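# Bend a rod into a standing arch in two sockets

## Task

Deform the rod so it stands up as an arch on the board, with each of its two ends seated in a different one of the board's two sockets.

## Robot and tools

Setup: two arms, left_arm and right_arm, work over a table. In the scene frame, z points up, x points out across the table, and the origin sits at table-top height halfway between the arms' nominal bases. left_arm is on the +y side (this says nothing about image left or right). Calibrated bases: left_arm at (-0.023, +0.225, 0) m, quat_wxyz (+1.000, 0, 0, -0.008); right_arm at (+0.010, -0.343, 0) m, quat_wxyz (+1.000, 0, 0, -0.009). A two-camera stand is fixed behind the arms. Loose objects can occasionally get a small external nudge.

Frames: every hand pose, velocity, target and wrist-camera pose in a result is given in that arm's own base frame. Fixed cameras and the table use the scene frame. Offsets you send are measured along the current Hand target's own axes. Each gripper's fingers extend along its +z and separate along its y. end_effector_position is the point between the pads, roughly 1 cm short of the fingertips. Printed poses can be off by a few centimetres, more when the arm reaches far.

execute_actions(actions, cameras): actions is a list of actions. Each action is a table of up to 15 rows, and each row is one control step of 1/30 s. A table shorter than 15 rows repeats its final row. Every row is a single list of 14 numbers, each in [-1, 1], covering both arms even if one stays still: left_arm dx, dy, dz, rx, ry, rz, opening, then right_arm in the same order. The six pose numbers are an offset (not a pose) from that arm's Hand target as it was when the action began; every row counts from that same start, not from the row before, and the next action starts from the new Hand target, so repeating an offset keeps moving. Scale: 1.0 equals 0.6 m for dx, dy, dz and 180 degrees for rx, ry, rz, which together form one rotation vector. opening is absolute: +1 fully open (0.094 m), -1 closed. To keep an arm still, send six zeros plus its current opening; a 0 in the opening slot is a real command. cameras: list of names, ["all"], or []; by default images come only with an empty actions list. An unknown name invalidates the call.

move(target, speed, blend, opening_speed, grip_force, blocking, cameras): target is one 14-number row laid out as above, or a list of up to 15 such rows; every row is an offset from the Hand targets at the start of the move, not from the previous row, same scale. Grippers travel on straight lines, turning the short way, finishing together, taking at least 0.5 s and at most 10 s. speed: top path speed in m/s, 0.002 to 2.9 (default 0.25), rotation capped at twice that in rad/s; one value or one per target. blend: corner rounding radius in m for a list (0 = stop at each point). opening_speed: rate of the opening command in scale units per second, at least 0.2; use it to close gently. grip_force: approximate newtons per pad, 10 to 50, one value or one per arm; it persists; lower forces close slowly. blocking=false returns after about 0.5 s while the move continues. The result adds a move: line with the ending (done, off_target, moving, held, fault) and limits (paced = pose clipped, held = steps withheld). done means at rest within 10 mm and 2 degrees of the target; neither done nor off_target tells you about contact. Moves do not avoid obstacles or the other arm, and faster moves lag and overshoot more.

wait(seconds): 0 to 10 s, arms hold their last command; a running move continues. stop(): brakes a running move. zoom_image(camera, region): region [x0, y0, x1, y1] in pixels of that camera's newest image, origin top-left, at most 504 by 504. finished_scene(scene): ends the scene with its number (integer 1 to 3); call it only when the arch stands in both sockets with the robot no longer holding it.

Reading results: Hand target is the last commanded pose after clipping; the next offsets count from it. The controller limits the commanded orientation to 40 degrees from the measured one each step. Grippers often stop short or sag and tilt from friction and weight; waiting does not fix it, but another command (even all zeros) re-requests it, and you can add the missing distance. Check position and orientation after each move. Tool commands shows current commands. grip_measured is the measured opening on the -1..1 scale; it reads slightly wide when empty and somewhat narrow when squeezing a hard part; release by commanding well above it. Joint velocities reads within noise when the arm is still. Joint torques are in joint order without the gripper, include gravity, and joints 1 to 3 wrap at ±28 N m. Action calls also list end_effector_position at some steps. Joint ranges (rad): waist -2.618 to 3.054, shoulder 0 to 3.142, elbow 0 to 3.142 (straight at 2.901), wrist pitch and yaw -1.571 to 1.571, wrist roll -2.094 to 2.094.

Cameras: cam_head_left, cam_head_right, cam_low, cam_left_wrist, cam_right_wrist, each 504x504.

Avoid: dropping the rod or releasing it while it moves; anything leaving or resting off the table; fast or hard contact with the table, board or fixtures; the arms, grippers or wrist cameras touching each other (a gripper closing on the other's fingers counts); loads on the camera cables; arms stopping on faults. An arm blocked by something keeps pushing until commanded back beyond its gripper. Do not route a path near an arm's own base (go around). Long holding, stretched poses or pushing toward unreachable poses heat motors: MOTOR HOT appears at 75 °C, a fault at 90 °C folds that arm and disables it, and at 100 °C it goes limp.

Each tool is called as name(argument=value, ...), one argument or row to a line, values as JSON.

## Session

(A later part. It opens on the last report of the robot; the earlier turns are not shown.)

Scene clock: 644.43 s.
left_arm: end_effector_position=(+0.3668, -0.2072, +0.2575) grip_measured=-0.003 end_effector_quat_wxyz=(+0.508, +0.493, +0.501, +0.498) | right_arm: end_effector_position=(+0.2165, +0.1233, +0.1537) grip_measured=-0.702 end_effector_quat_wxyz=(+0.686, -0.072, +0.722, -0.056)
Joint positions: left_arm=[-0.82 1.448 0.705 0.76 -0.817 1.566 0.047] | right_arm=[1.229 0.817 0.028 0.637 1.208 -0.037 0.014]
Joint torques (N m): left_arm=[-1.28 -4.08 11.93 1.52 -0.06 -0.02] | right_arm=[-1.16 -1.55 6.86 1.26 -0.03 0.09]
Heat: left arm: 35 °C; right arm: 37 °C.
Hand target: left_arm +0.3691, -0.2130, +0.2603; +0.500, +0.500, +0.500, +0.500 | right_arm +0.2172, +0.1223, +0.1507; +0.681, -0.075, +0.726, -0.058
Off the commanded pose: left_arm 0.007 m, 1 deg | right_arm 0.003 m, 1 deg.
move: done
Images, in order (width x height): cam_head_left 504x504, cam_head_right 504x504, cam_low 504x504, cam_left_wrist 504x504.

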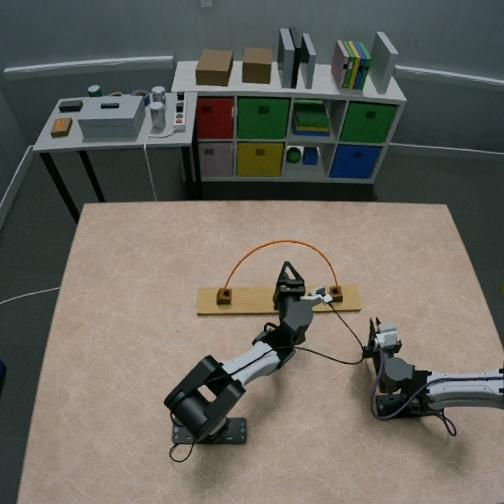

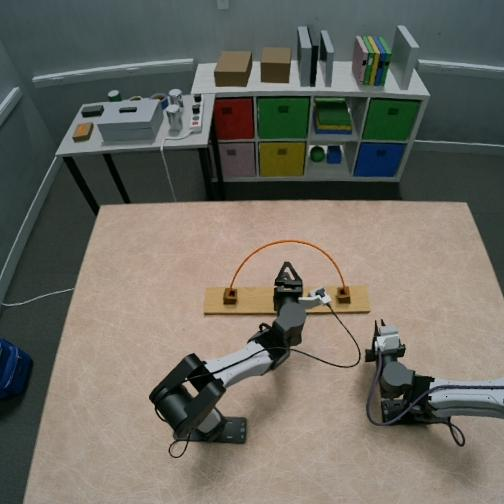

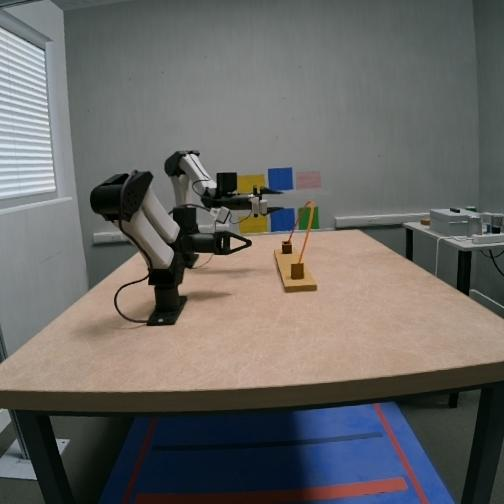

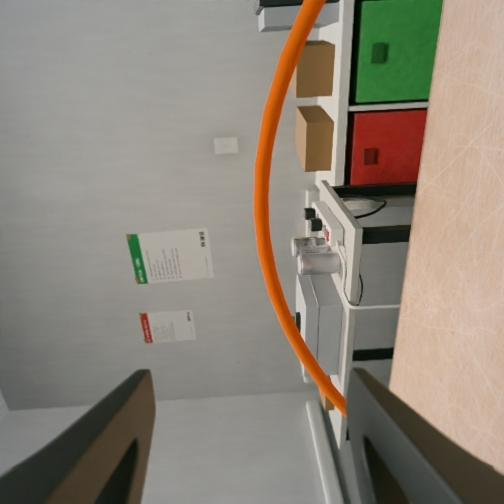

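move(
  target=[-0.012, 0, 0.1617, 0, 0, 0, 0.0, 0, 0, 0, 0, 0, 0, -0.7],
  speed=0.12,
  cameras=["cam_low", "cam_left_wrist", "cam_head_left"],
)

zoom_image(
  camera="cam_low",
  region=[255, 185, 335, 305],
)

Scene clock: 669.77 s.
left_arm: end_effector_position=(+0.4595, -0.2148, +0.2600) grip_measured=-0.003 end_effector_quat_wxyz=(+0.504, +0.487, +0.505, +0.504) | right_arm: end_effector_position=(+0.2164, +0.1236, +0.1535) grip_measured=-0.702 end_effector_quat_wxyz=(+0.685, -0.073, +0.723, -0.056)
Joint positions: left_arm=[-0.652 1.733 1.004 0.75 -0.67 1.566 0.047] | right_arm=[1.229 0.817 0.028 0.635 1.206 -0.037 0.014]
Joint torques (N m): left_arm=[-0.01 -6.43 12.05 1.57 0.18 -0.03] | right_arm=[-1.18 -1.58 6.93 1.26 -0.02 0.1]
Heat: left arm: 35 °C; right arm: 37 °C.
Hand target: left_arm +0.4661, -0.2201, +0.2603; +0.500, +0.500, +0.500, +0.500 | right_arm +0.2172, +0.1223, +0.1507; +0.681, -0.075, +0.726, -0.058
Off the commanded pose: left_arm 0.009 m, 2 deg | right_arm 0.003 m, 1 deg.
move: done
Images, in order (width x height): cam_head_left 504x504, cam_low 504x504, cam_left_wrist 504x504.

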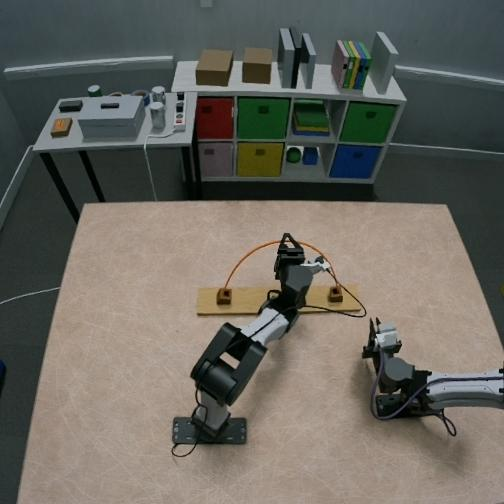

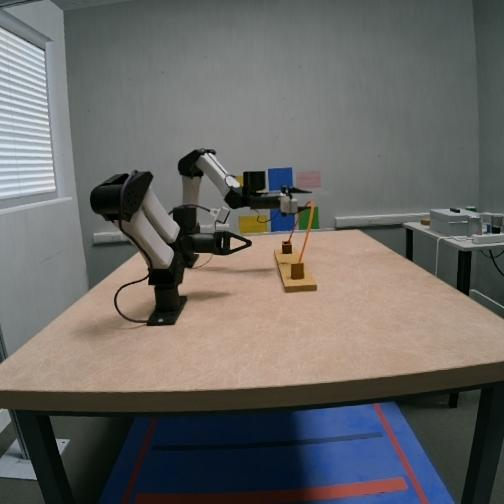

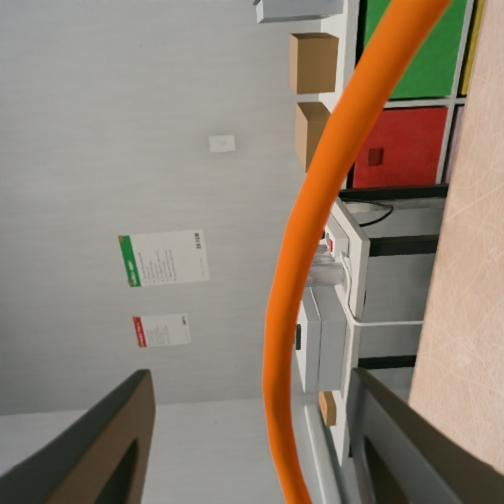

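Scaled by 4.200.

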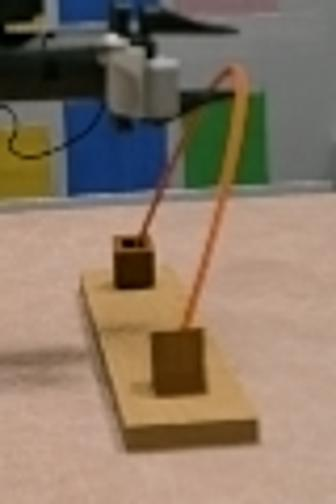

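move(
  target=[
    [0, -0.008, 0.0167, 0, 0, 0, 0.0, 0, 0, 0, 0, 0, 0, -0.7],
    [0, -0.008, 0.0167, 0, 0, 0, -1, 0, 0, 0, 0, 0, 0, -0.7],
  ],
  speed=0.06,
  opening_speed=0.5,
  cameras=["cam_low", "cam_left_wrist", "cam_head_left"],
)

zoom_image(
  camera="cam_low",
  region=[255, 185, 335, 305],
)

Scene clock: 682.43 s.
left_arm: end_effector_position=(+0.4686, -0.2174, +0.2534) grip_measured=-0.907 end_effector_quat_wxyz=(+0.502, +0.493, +0.503, +0.502) | right_arm: end_effector_position=(+0.2164, +0.1236, +0.1535) grip_measured=-0.702 end_effector_quat_wxyz=(+0.685, -0.073, +0.723, -0.056)
Joint positions: left_arm=[-0.64 1.769 1.029 0.75 -0.651 1.566 0.004] | right_arm=[1.229 0.817 0.028 0.635 1.206 -0.037 0.014]
Joint torques (N m): left_arm=[0.4 -6.6 12.01 1.72 0.19 -0.03] | right_arm=[-1.18 -1.59 6.93 1.27 -0.02 0.1]
Heat: left arm: 35 °C; right arm: 37 °C.
Hand target: left_arm +0.4761, -0.2202, +0.2555; +0.500, +0.500, +0.500, +0.500 | right_arm +0.2172, +0.1223, +0.1507; +0.681, -0.075, +0.726, -0.058
Off the commanded pose: left_arm 0.008 m, 1 deg | right_arm 0.003 m, 1 deg.
move: done
Images, in order (width x height): cam_head_left 504x504, cam_low 504x504, cam_left_wrist 504x504.

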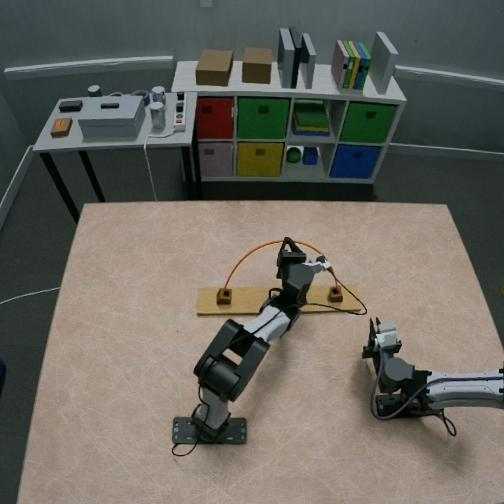

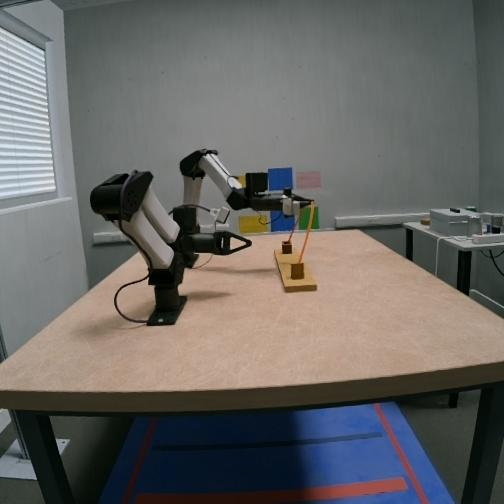

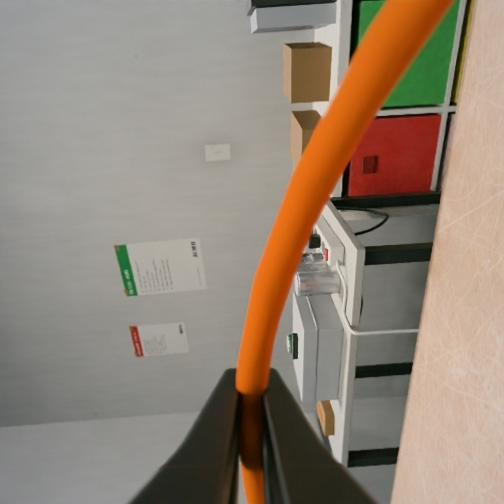

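Scaled by 4.200.

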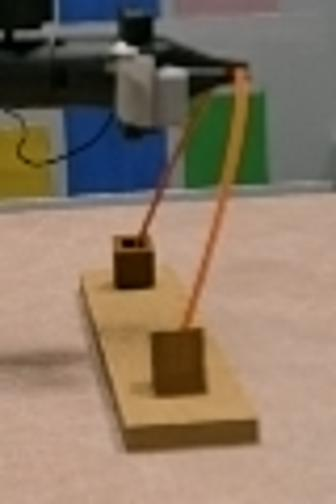

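move(
  target=[0, 0.0233, -0.1217, -0.1111, 0, 0, -1, 0, 0, 0, 0, 0, 0, -0.7],
  speed=0.08,
  cameras=["cam_low", "cam_left_wrist", "cam_head_left", "cam_head_right"],
)

zoom_image(
  camera="cam_low",
  region=[255, 185, 335, 305],
)

zoom_image(
  camera="cam_head_left",
  region=[180, 230, 380, 330],
)

Scene clock: 696.83 s.
left_arm: end_effector_position=(+0.4098, -0.2199, +0.2652) grip_measured=-0.907 end_effector_quat_wxyz=(+0.570, +0.419, +0.415, +0.572) | right_arm: end_effector_position=(+0.2164, +0.1236, +0.1535) grip_measured=-0.702 end_effector_quat_wxyz=(+0.685, -0.073, +0.723, -0.056)
Joint positions: left_arm=[-0.732 1.836 0.77 1.471 -0.688 1.842 0.004] | right_arm=[1.229 0.817 0.028 0.635 1.206 -0.037 0.014]
Joint torques (N m): left_arm=[-1.42 -6.05 5.67 2.52 0.1 0.15] | right_arm=[-1.18 -1.59 6.91 1.26 -0.03 0.1]
Heat: left arm: 36 °C; right arm: 36 °C.
Hand target: left_arm +0.4031, -0.2202, +0.2695; +0.579, +0.406, +0.405, +0.579 | right_arm +0.2172, +0.1223, +0.1507; +0.681, -0.075, +0.726, -0.058
Off the commanded pose: left_arm 0.008 m, 2 deg | right_arm 0.003 m, 1 deg.
move: done
Images, in order (width x height): cam_head_left 504x504, cam_head_right 504x504, cam_low 504x504, cam_left_wrist 504x504.

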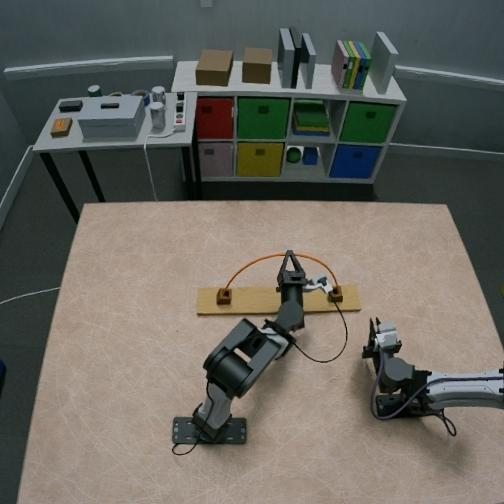

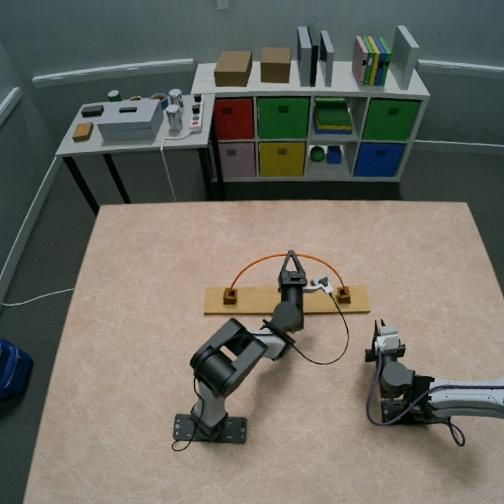

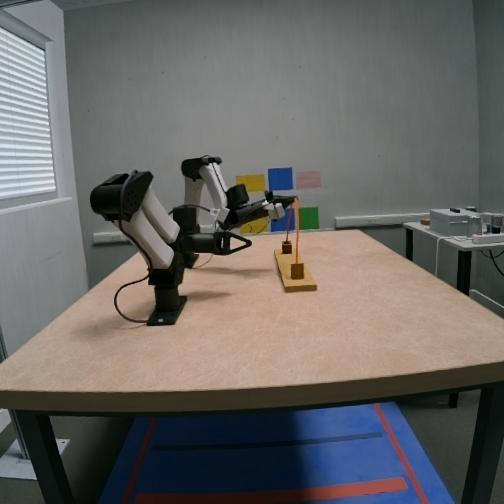

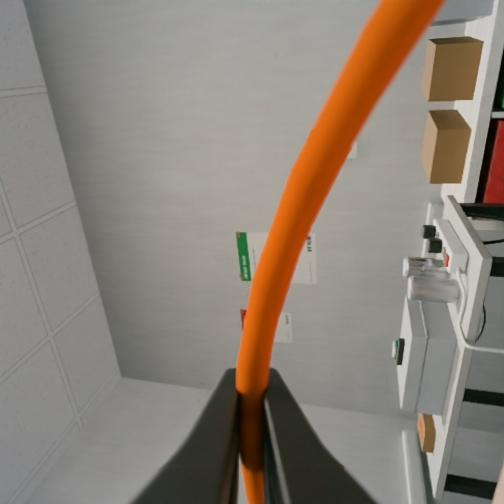

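Scaled by 4.200.

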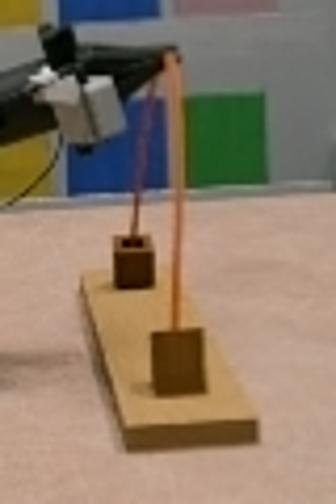

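Scaled by 2.520.

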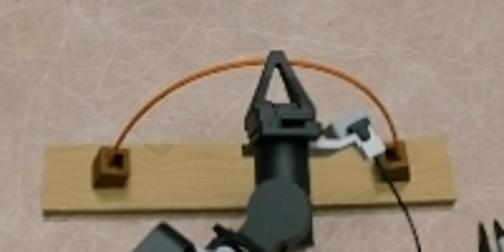

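move(
  target=[0, 0.0124, -0.0292, -0.0278, 0, 0, -1, 0, 0, 0, 0, 0, 0, -0.7],
  speed=0.06,
  cameras=["cam_low", "cam_head_left"],
)

zoom_image(
  camera="cam_low",
  region=[255, 185, 335, 305],
)

zoom_image(
  camera="cam_low",
  region=[275, 190, 310, 275],
)

Scene clock: 709.00 s.
left_arm: end_effector_position=(+0.3956, -0.2208, +0.2628) grip_measured=-0.907 end_effector_quat_wxyz=(+0.574, +0.420, +0.411, +0.570) | right_arm: end_effector_position=(+0.2164, +0.1236, +0.1535) grip_measured=-0.702 end_effector_quat_wxyz=(+0.685, -0.073, +0.723, -0.056)
Joint positions: left_arm=[-0.759 1.817 0.72 1.514 -0.699 1.856 0.004] | right_arm=[1.229 0.817 0.028 0.635 1.206 -0.037 0.014]
Joint torques (N m): left_arm=[-1.88 -7.53 4.36 2.44 0.13 0.21] | right_arm=[-1.18 -1.59 6.91 1.26 -0.03 0.1]
Heat: left arm: 38 °C; right arm: 36 °C.
Hand target: left_arm +0.3841, -0.2202, +0.2704; +0.596, +0.380, +0.380, +0.596 | right_arm +0.2172, +0.1223, +0.1507; +0.681, -0.075, +0.726, -0.058
Off the commanded pose: left_arm 0.014 m, 7 deg | right_arm 0.003 m, 1 deg.
joint sent to its limit (left arm) — joint 4 (wrist pitch), upper limit. The joint targets are off in orientation, not in position.
move: off_target (left_arm)
Images, in order (width x height): cam_head_left 504x504, cam_low 504x504.

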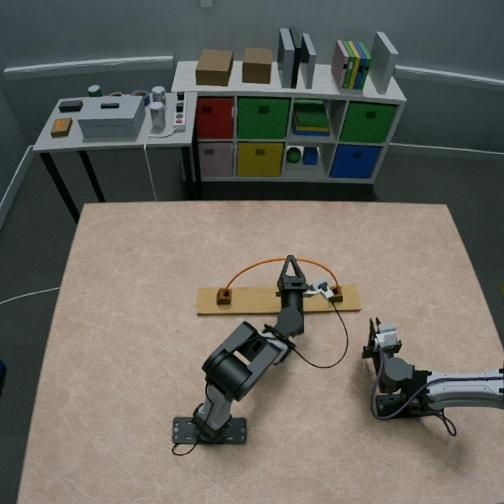

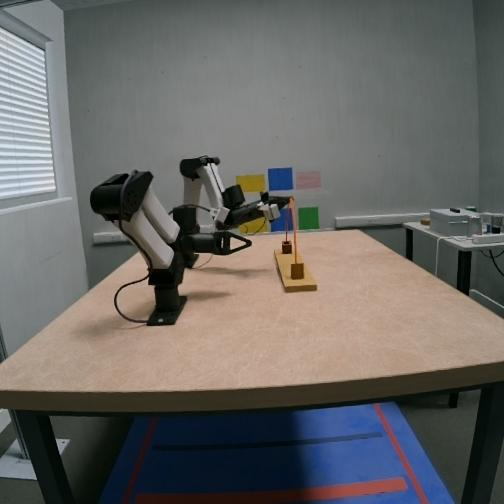

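Scaled by 4.200.

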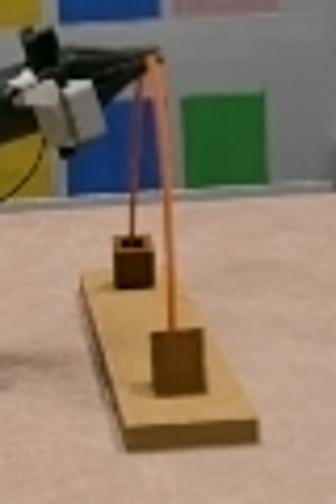

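Scaled by 5.929.

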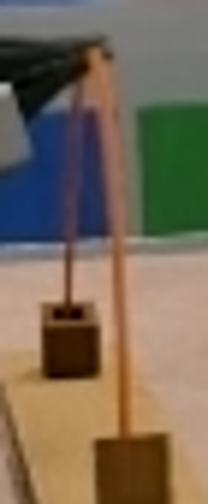

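move(
  target=[
    [0, -0.0117, 0.0093, 0.0278, 0, 0, -1, 0, 0, 0, 0, 0, 0, -0.7],
    [0, -0.0117, 0.0093, 0.0278, 0, 0, -0.8, 0, 0, 0, 0, 0, 0, -0.7],
  ],
  speed=0.04,
  opening_speed=0.25,
  cameras=["cam_low", "cam_head_left", "cam_left_wrist"],
)

zoom_image(
  camera="cam_low",
  region=[275, 190, 310, 275],
)

Scene clock: 725.87 s.
left_arm: end_effector_position=(+0.3956, -0.2202, +0.2626) grip_measured=-0.803 end_effector_quat_wxyz=(+0.568, +0.424, +0.407, +0.576) | right_arm: end_effector_position=(+0.2164, +0.1236, +0.1535) grip_measured=-0.702 end_effector_quat_wxyz=(+0.685, -0.073, +0.723, -0.056)
Joint positions: left_arm=[-0.759 1.817 0.72 1.514 -0.702 1.876 0.009] | right_arm=[1.229 0.817 0.028 0.635 1.206 -0.037 0.014]
Joint torques (N m): left_arm=[-1.24 -5.08 6.76 2.44 0.05 0.03] | right_arm=[-1.17 -1.59 6.91 1.26 -0.03 0.1]
Heat: left arm: 39 °C; right arm: 36 °C.
Hand target: left_arm +0.3921, -0.2202, +0.2664; +0.579, +0.406, +0.405, +0.579 | right_arm +0.2172, +0.1223, +0.1507; +0.681, -0.075, +0.726, -0.058
Off the commanded pose: left_arm 0.005 m, 2 deg | right_arm 0.003 m, 1 deg.
move: done
Images, in order (width x height): cam_head_left 504x504, cam_low 504x504, cam_left_wrist 504x504.

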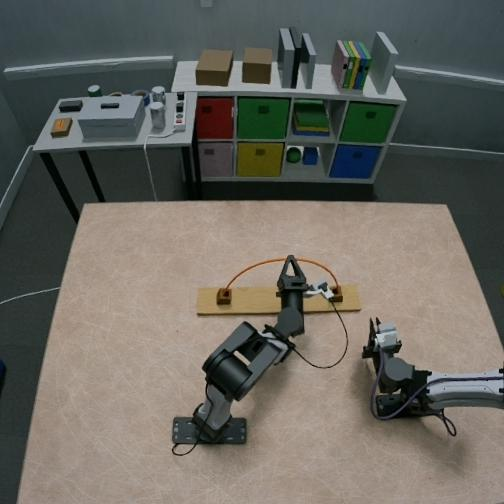

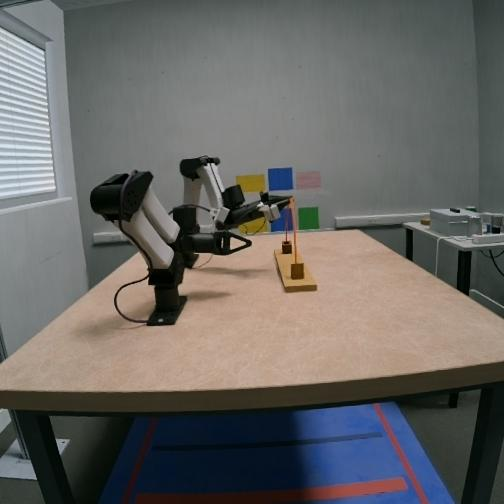

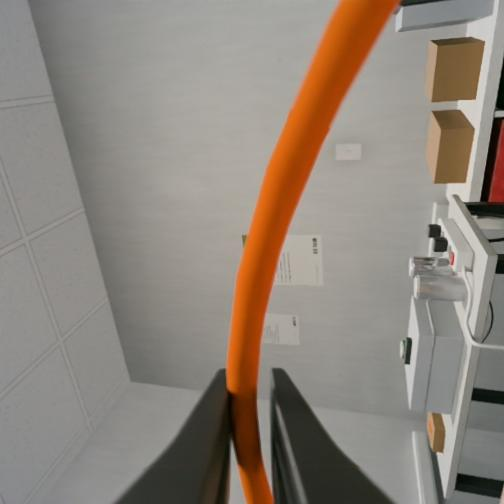

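Scaled by 5.929.

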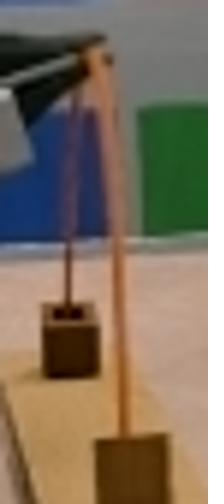

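move(
  target=[0, 0, 0, 0, 0, 0, -0.5, 0, 0, 0, 0, 0, 0, -0.7],
  speed=0.04,
  opening_speed=0.2,
  cameras=["cam_low", "cam_left_wrist"],
)

zoom_image(
  camera="cam_low",
  region=[275, 190, 310, 275],
)

Scene clock: 732.67 s.
left_arm: end_effector_position=(+0.3965, -0.2211, +0.2593) grip_measured=-0.503 end_effector_quat_wxyz=(+0.565, +0.427, +0.407, +0.577) | right_arm: end_effector_position=(+0.2164, +0.1236, +0.1535) grip_measured=-0.702 end_effector_quat_wxyz=(+0.685, -0.073, +0.723, -0.056)
Joint positions: left_arm=[-0.759 1.825 0.72 1.514 -0.702 1.878 0.023] | right_arm=[1.229 0.817 0.028 0.635 1.206 -0.037 0.014]
Joint torques (N m): left_arm=[-1.13 -5.75 6.76 2.48 0.04 0.01] | right_arm=[-1.18 -1.58 6.93 1.26 -0.03 0.1]
Heat: left arm: 39 °C; right arm: 35 °C.
Hand target: left_arm +0.3921, -0.2202, +0.2664; +0.579, +0.406, +0.405, +0.579 | right_arm +0.2172, +0.1223, +0.1507; +0.681, -0.075, +0.726, -0.058
Off the commanded pose: left_arm 0.008 m, 3 deg | right_arm 0.003 m, 1 deg.
joint sent to its limit (left arm) — joint 4 (wrist pitch), upper limit. The joint targets still meet the commanded pose.
move: off_target (left_arm)
Images, in order (width x height): cam_low 504x504, cam_left_wrist 504x504.

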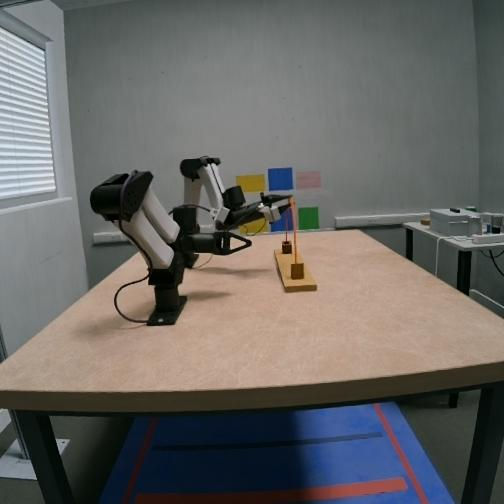

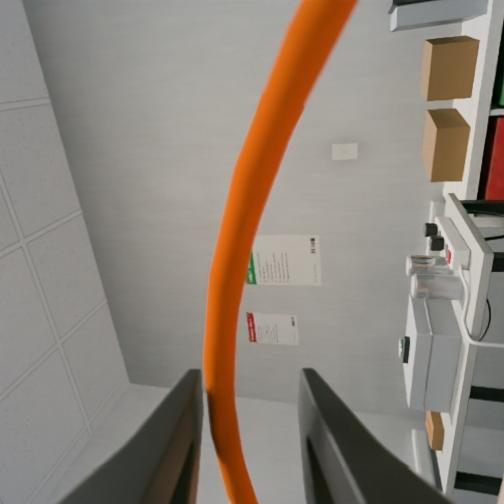

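Scaled by 5.929.

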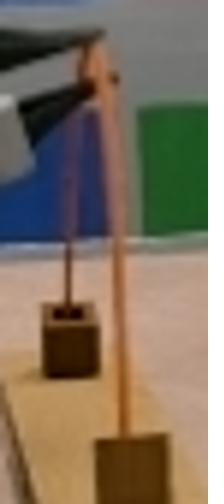

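move(
  target=[0, 0, 0, 0, 0, 0, 0.0, 0, 0, 0, 0, 0, 0, -0.7],
  speed=0.04,
  opening_speed=0.25,
  cameras=["cam_low", "cam_left_wrist"],
)

zoom_image(
  camera="cam_low",
  region=[275, 190, 310, 275],
)

Scene clock: 740.33 s.
left_arm: end_effector_position=(+0.3965, -0.2211, +0.2593) grip_measured=-0.003 end_effector_quat_wxyz=(+0.565, +0.427, +0.407, +0.577) | right_arm: end_effector_position=(+0.2164, +0.1236, +0.1535) grip_measured=-0.702 end_effector_quat_wxyz=(+0.685, -0.073, +0.723, -0.056)
Joint positions: left_arm=[-0.759 1.825 0.72 1.514 -0.702 1.878 0.047] | right_arm=[1.229 0.817 0.028 0.635 1.206 -0.037 0.014]
Joint velocities: left_arm=[-0.017 0.002 0.007 0.037 -0.154 0.022 0.001] | right_arm=[within noise]
Joint torques (N m): left_arm=[-1.14 -5.74 6.82 2.46 0.04 -0.01] | right_arm=[-1.18 -1.59 6.91 1.27 -0.03 0.1]
Heat: left arm: 40 °C; right arm: 35 °C.
Hand target: left_arm +0.3921, -0.2202, +0.2664; +0.579, +0.406, +0.405, +0.579 | right_arm +0.2172, +0.1223, +0.1507; +0.681, -0.075, +0.726, -0.058
Off the commanded pose: left_arm 0.008 m, 3 deg | right_arm 0.003 m, 1 deg.
joint sent to its limit (left arm) — joint 4 (wrist pitch), upper limit. The joint targets still meet the commanded pose.
move: off_target (left_arm)
Images, in order (width x height): cam_low 504x504, cam_left_wrist 504x504.

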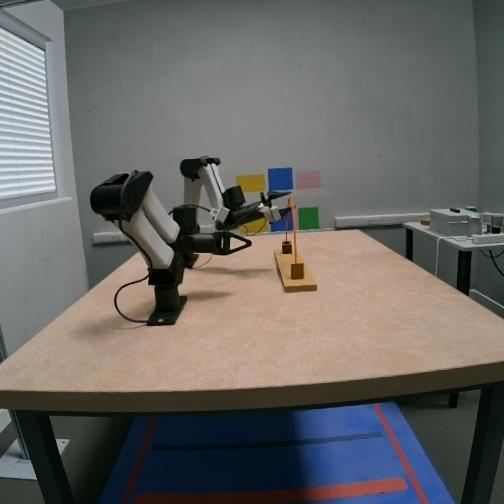

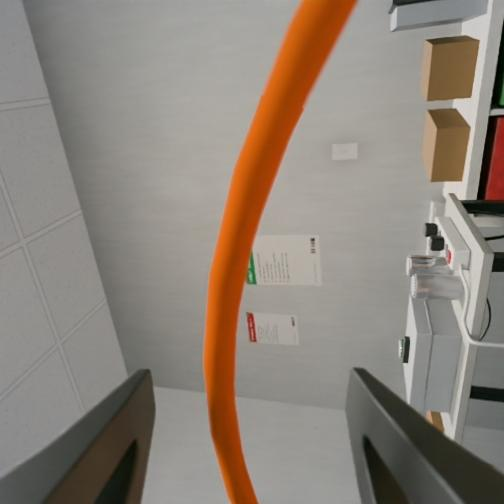

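Scaled by 5.929.

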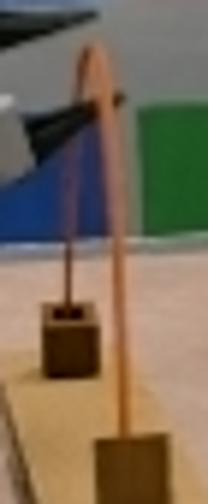

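move(
  target=[
    [0, 0.0332, -0.0766, 0.02, 0, 0, 0.0, 0, 0, 0, 0, 0, 0, -0.7],
    [0, 0.0684, -0.1878, 0.0833, 0, 0, 0.0, 0, 0, 0, 0, 0, 0, -0.7],
  ],
  speed=0.1,
  blend=[0.01, 0],
  cameras=["cam_low", "cam_head_left", "cam_head_right", "cam_left_wrist"],
)

zoom_image(
  camera="cam_low",
  region=[255, 185, 335, 305],
)

zoom_image(
  camera="cam_head_left",
  region=[180, 230, 380, 330],
)

Scene clock: 759.07 s.
left_arm: end_effector_position=(+0.2745, -0.2220, +0.2673) grip_measured=-0.003 end_effector_quat_wxyz=(+0.522, +0.477, +0.472, +0.526) | right_arm: end_effector_position=(+0.2164, +0.1236, +0.1535) grip_measured=-0.702 end_effector_quat_wxyz=(+0.685, -0.073, +0.723, -0.056)
Joint positions: left_arm=[-1.143 1.345 0.526 1.055 -1.132 1.793 0.047] | right_arm=[1.229 0.817 0.028 0.635 1.206 -0.037 0.014]
Joint torques (N m): left_arm=[-1.1 -5.34 7.61 1.28 -0.01 -0.35] | right_arm=[-1.2 -1.59 6.94 1.26 -0.03 0.1]
Heat: left arm: 40 °C; right arm: 35 °C.
Hand target: left_arm +0.2721, -0.2202, +0.2665; +0.521, +0.478, +0.478, +0.521 | right_arm +0.2172, +0.1223, +0.1507; +0.681, -0.075, +0.726, -0.058
Off the commanded pose: left_arm 0.003 m, 1 deg | right_arm 0.003 m, 1 deg.
move: done
Images, in order (width x height): cam_head_left 504x504, cam_head_right 504x504, cam_low 504x504, cam_left_wrist 504x504.

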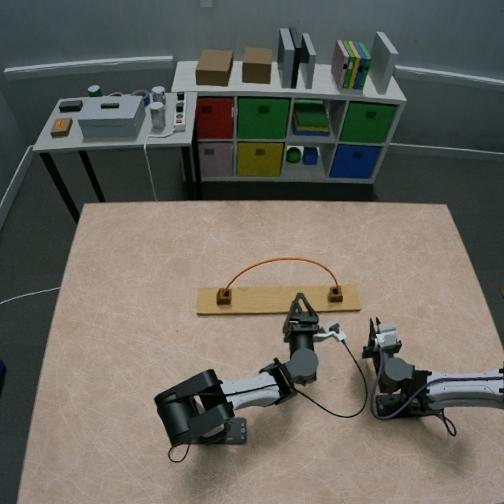

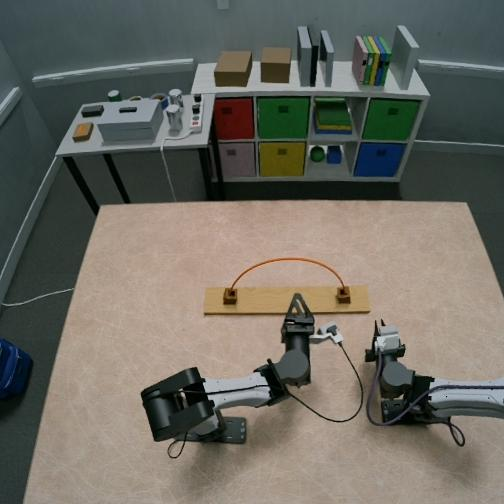

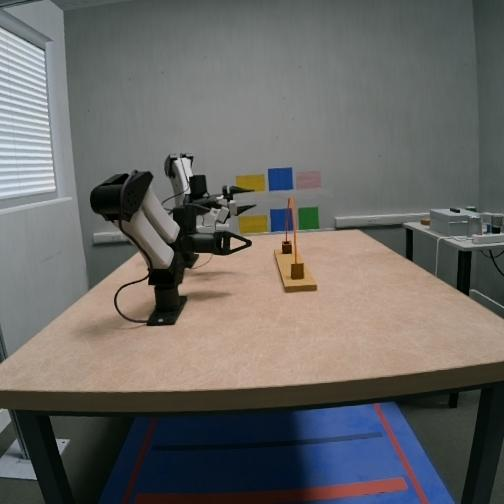

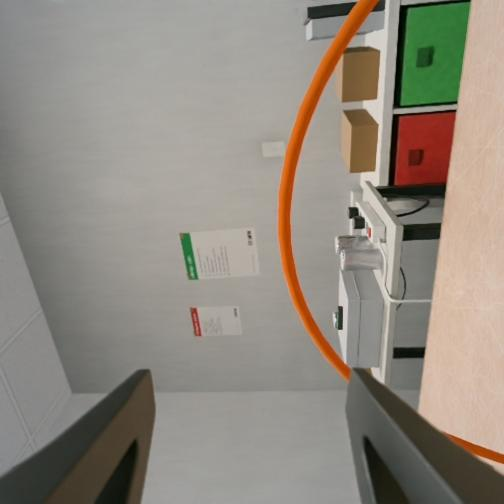

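Scaled by 4.200.

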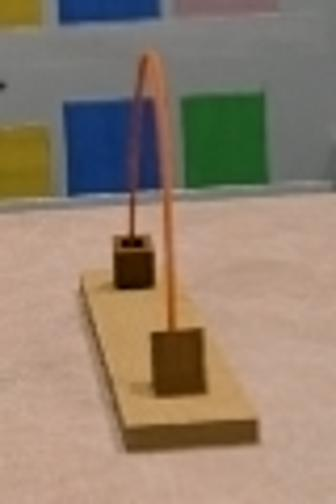

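Scaled by 2.520.

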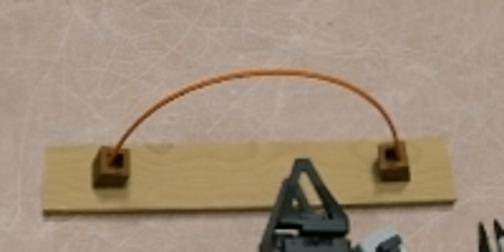

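finished_scene(
  scene=3,
)

The scene is finished: the task was done.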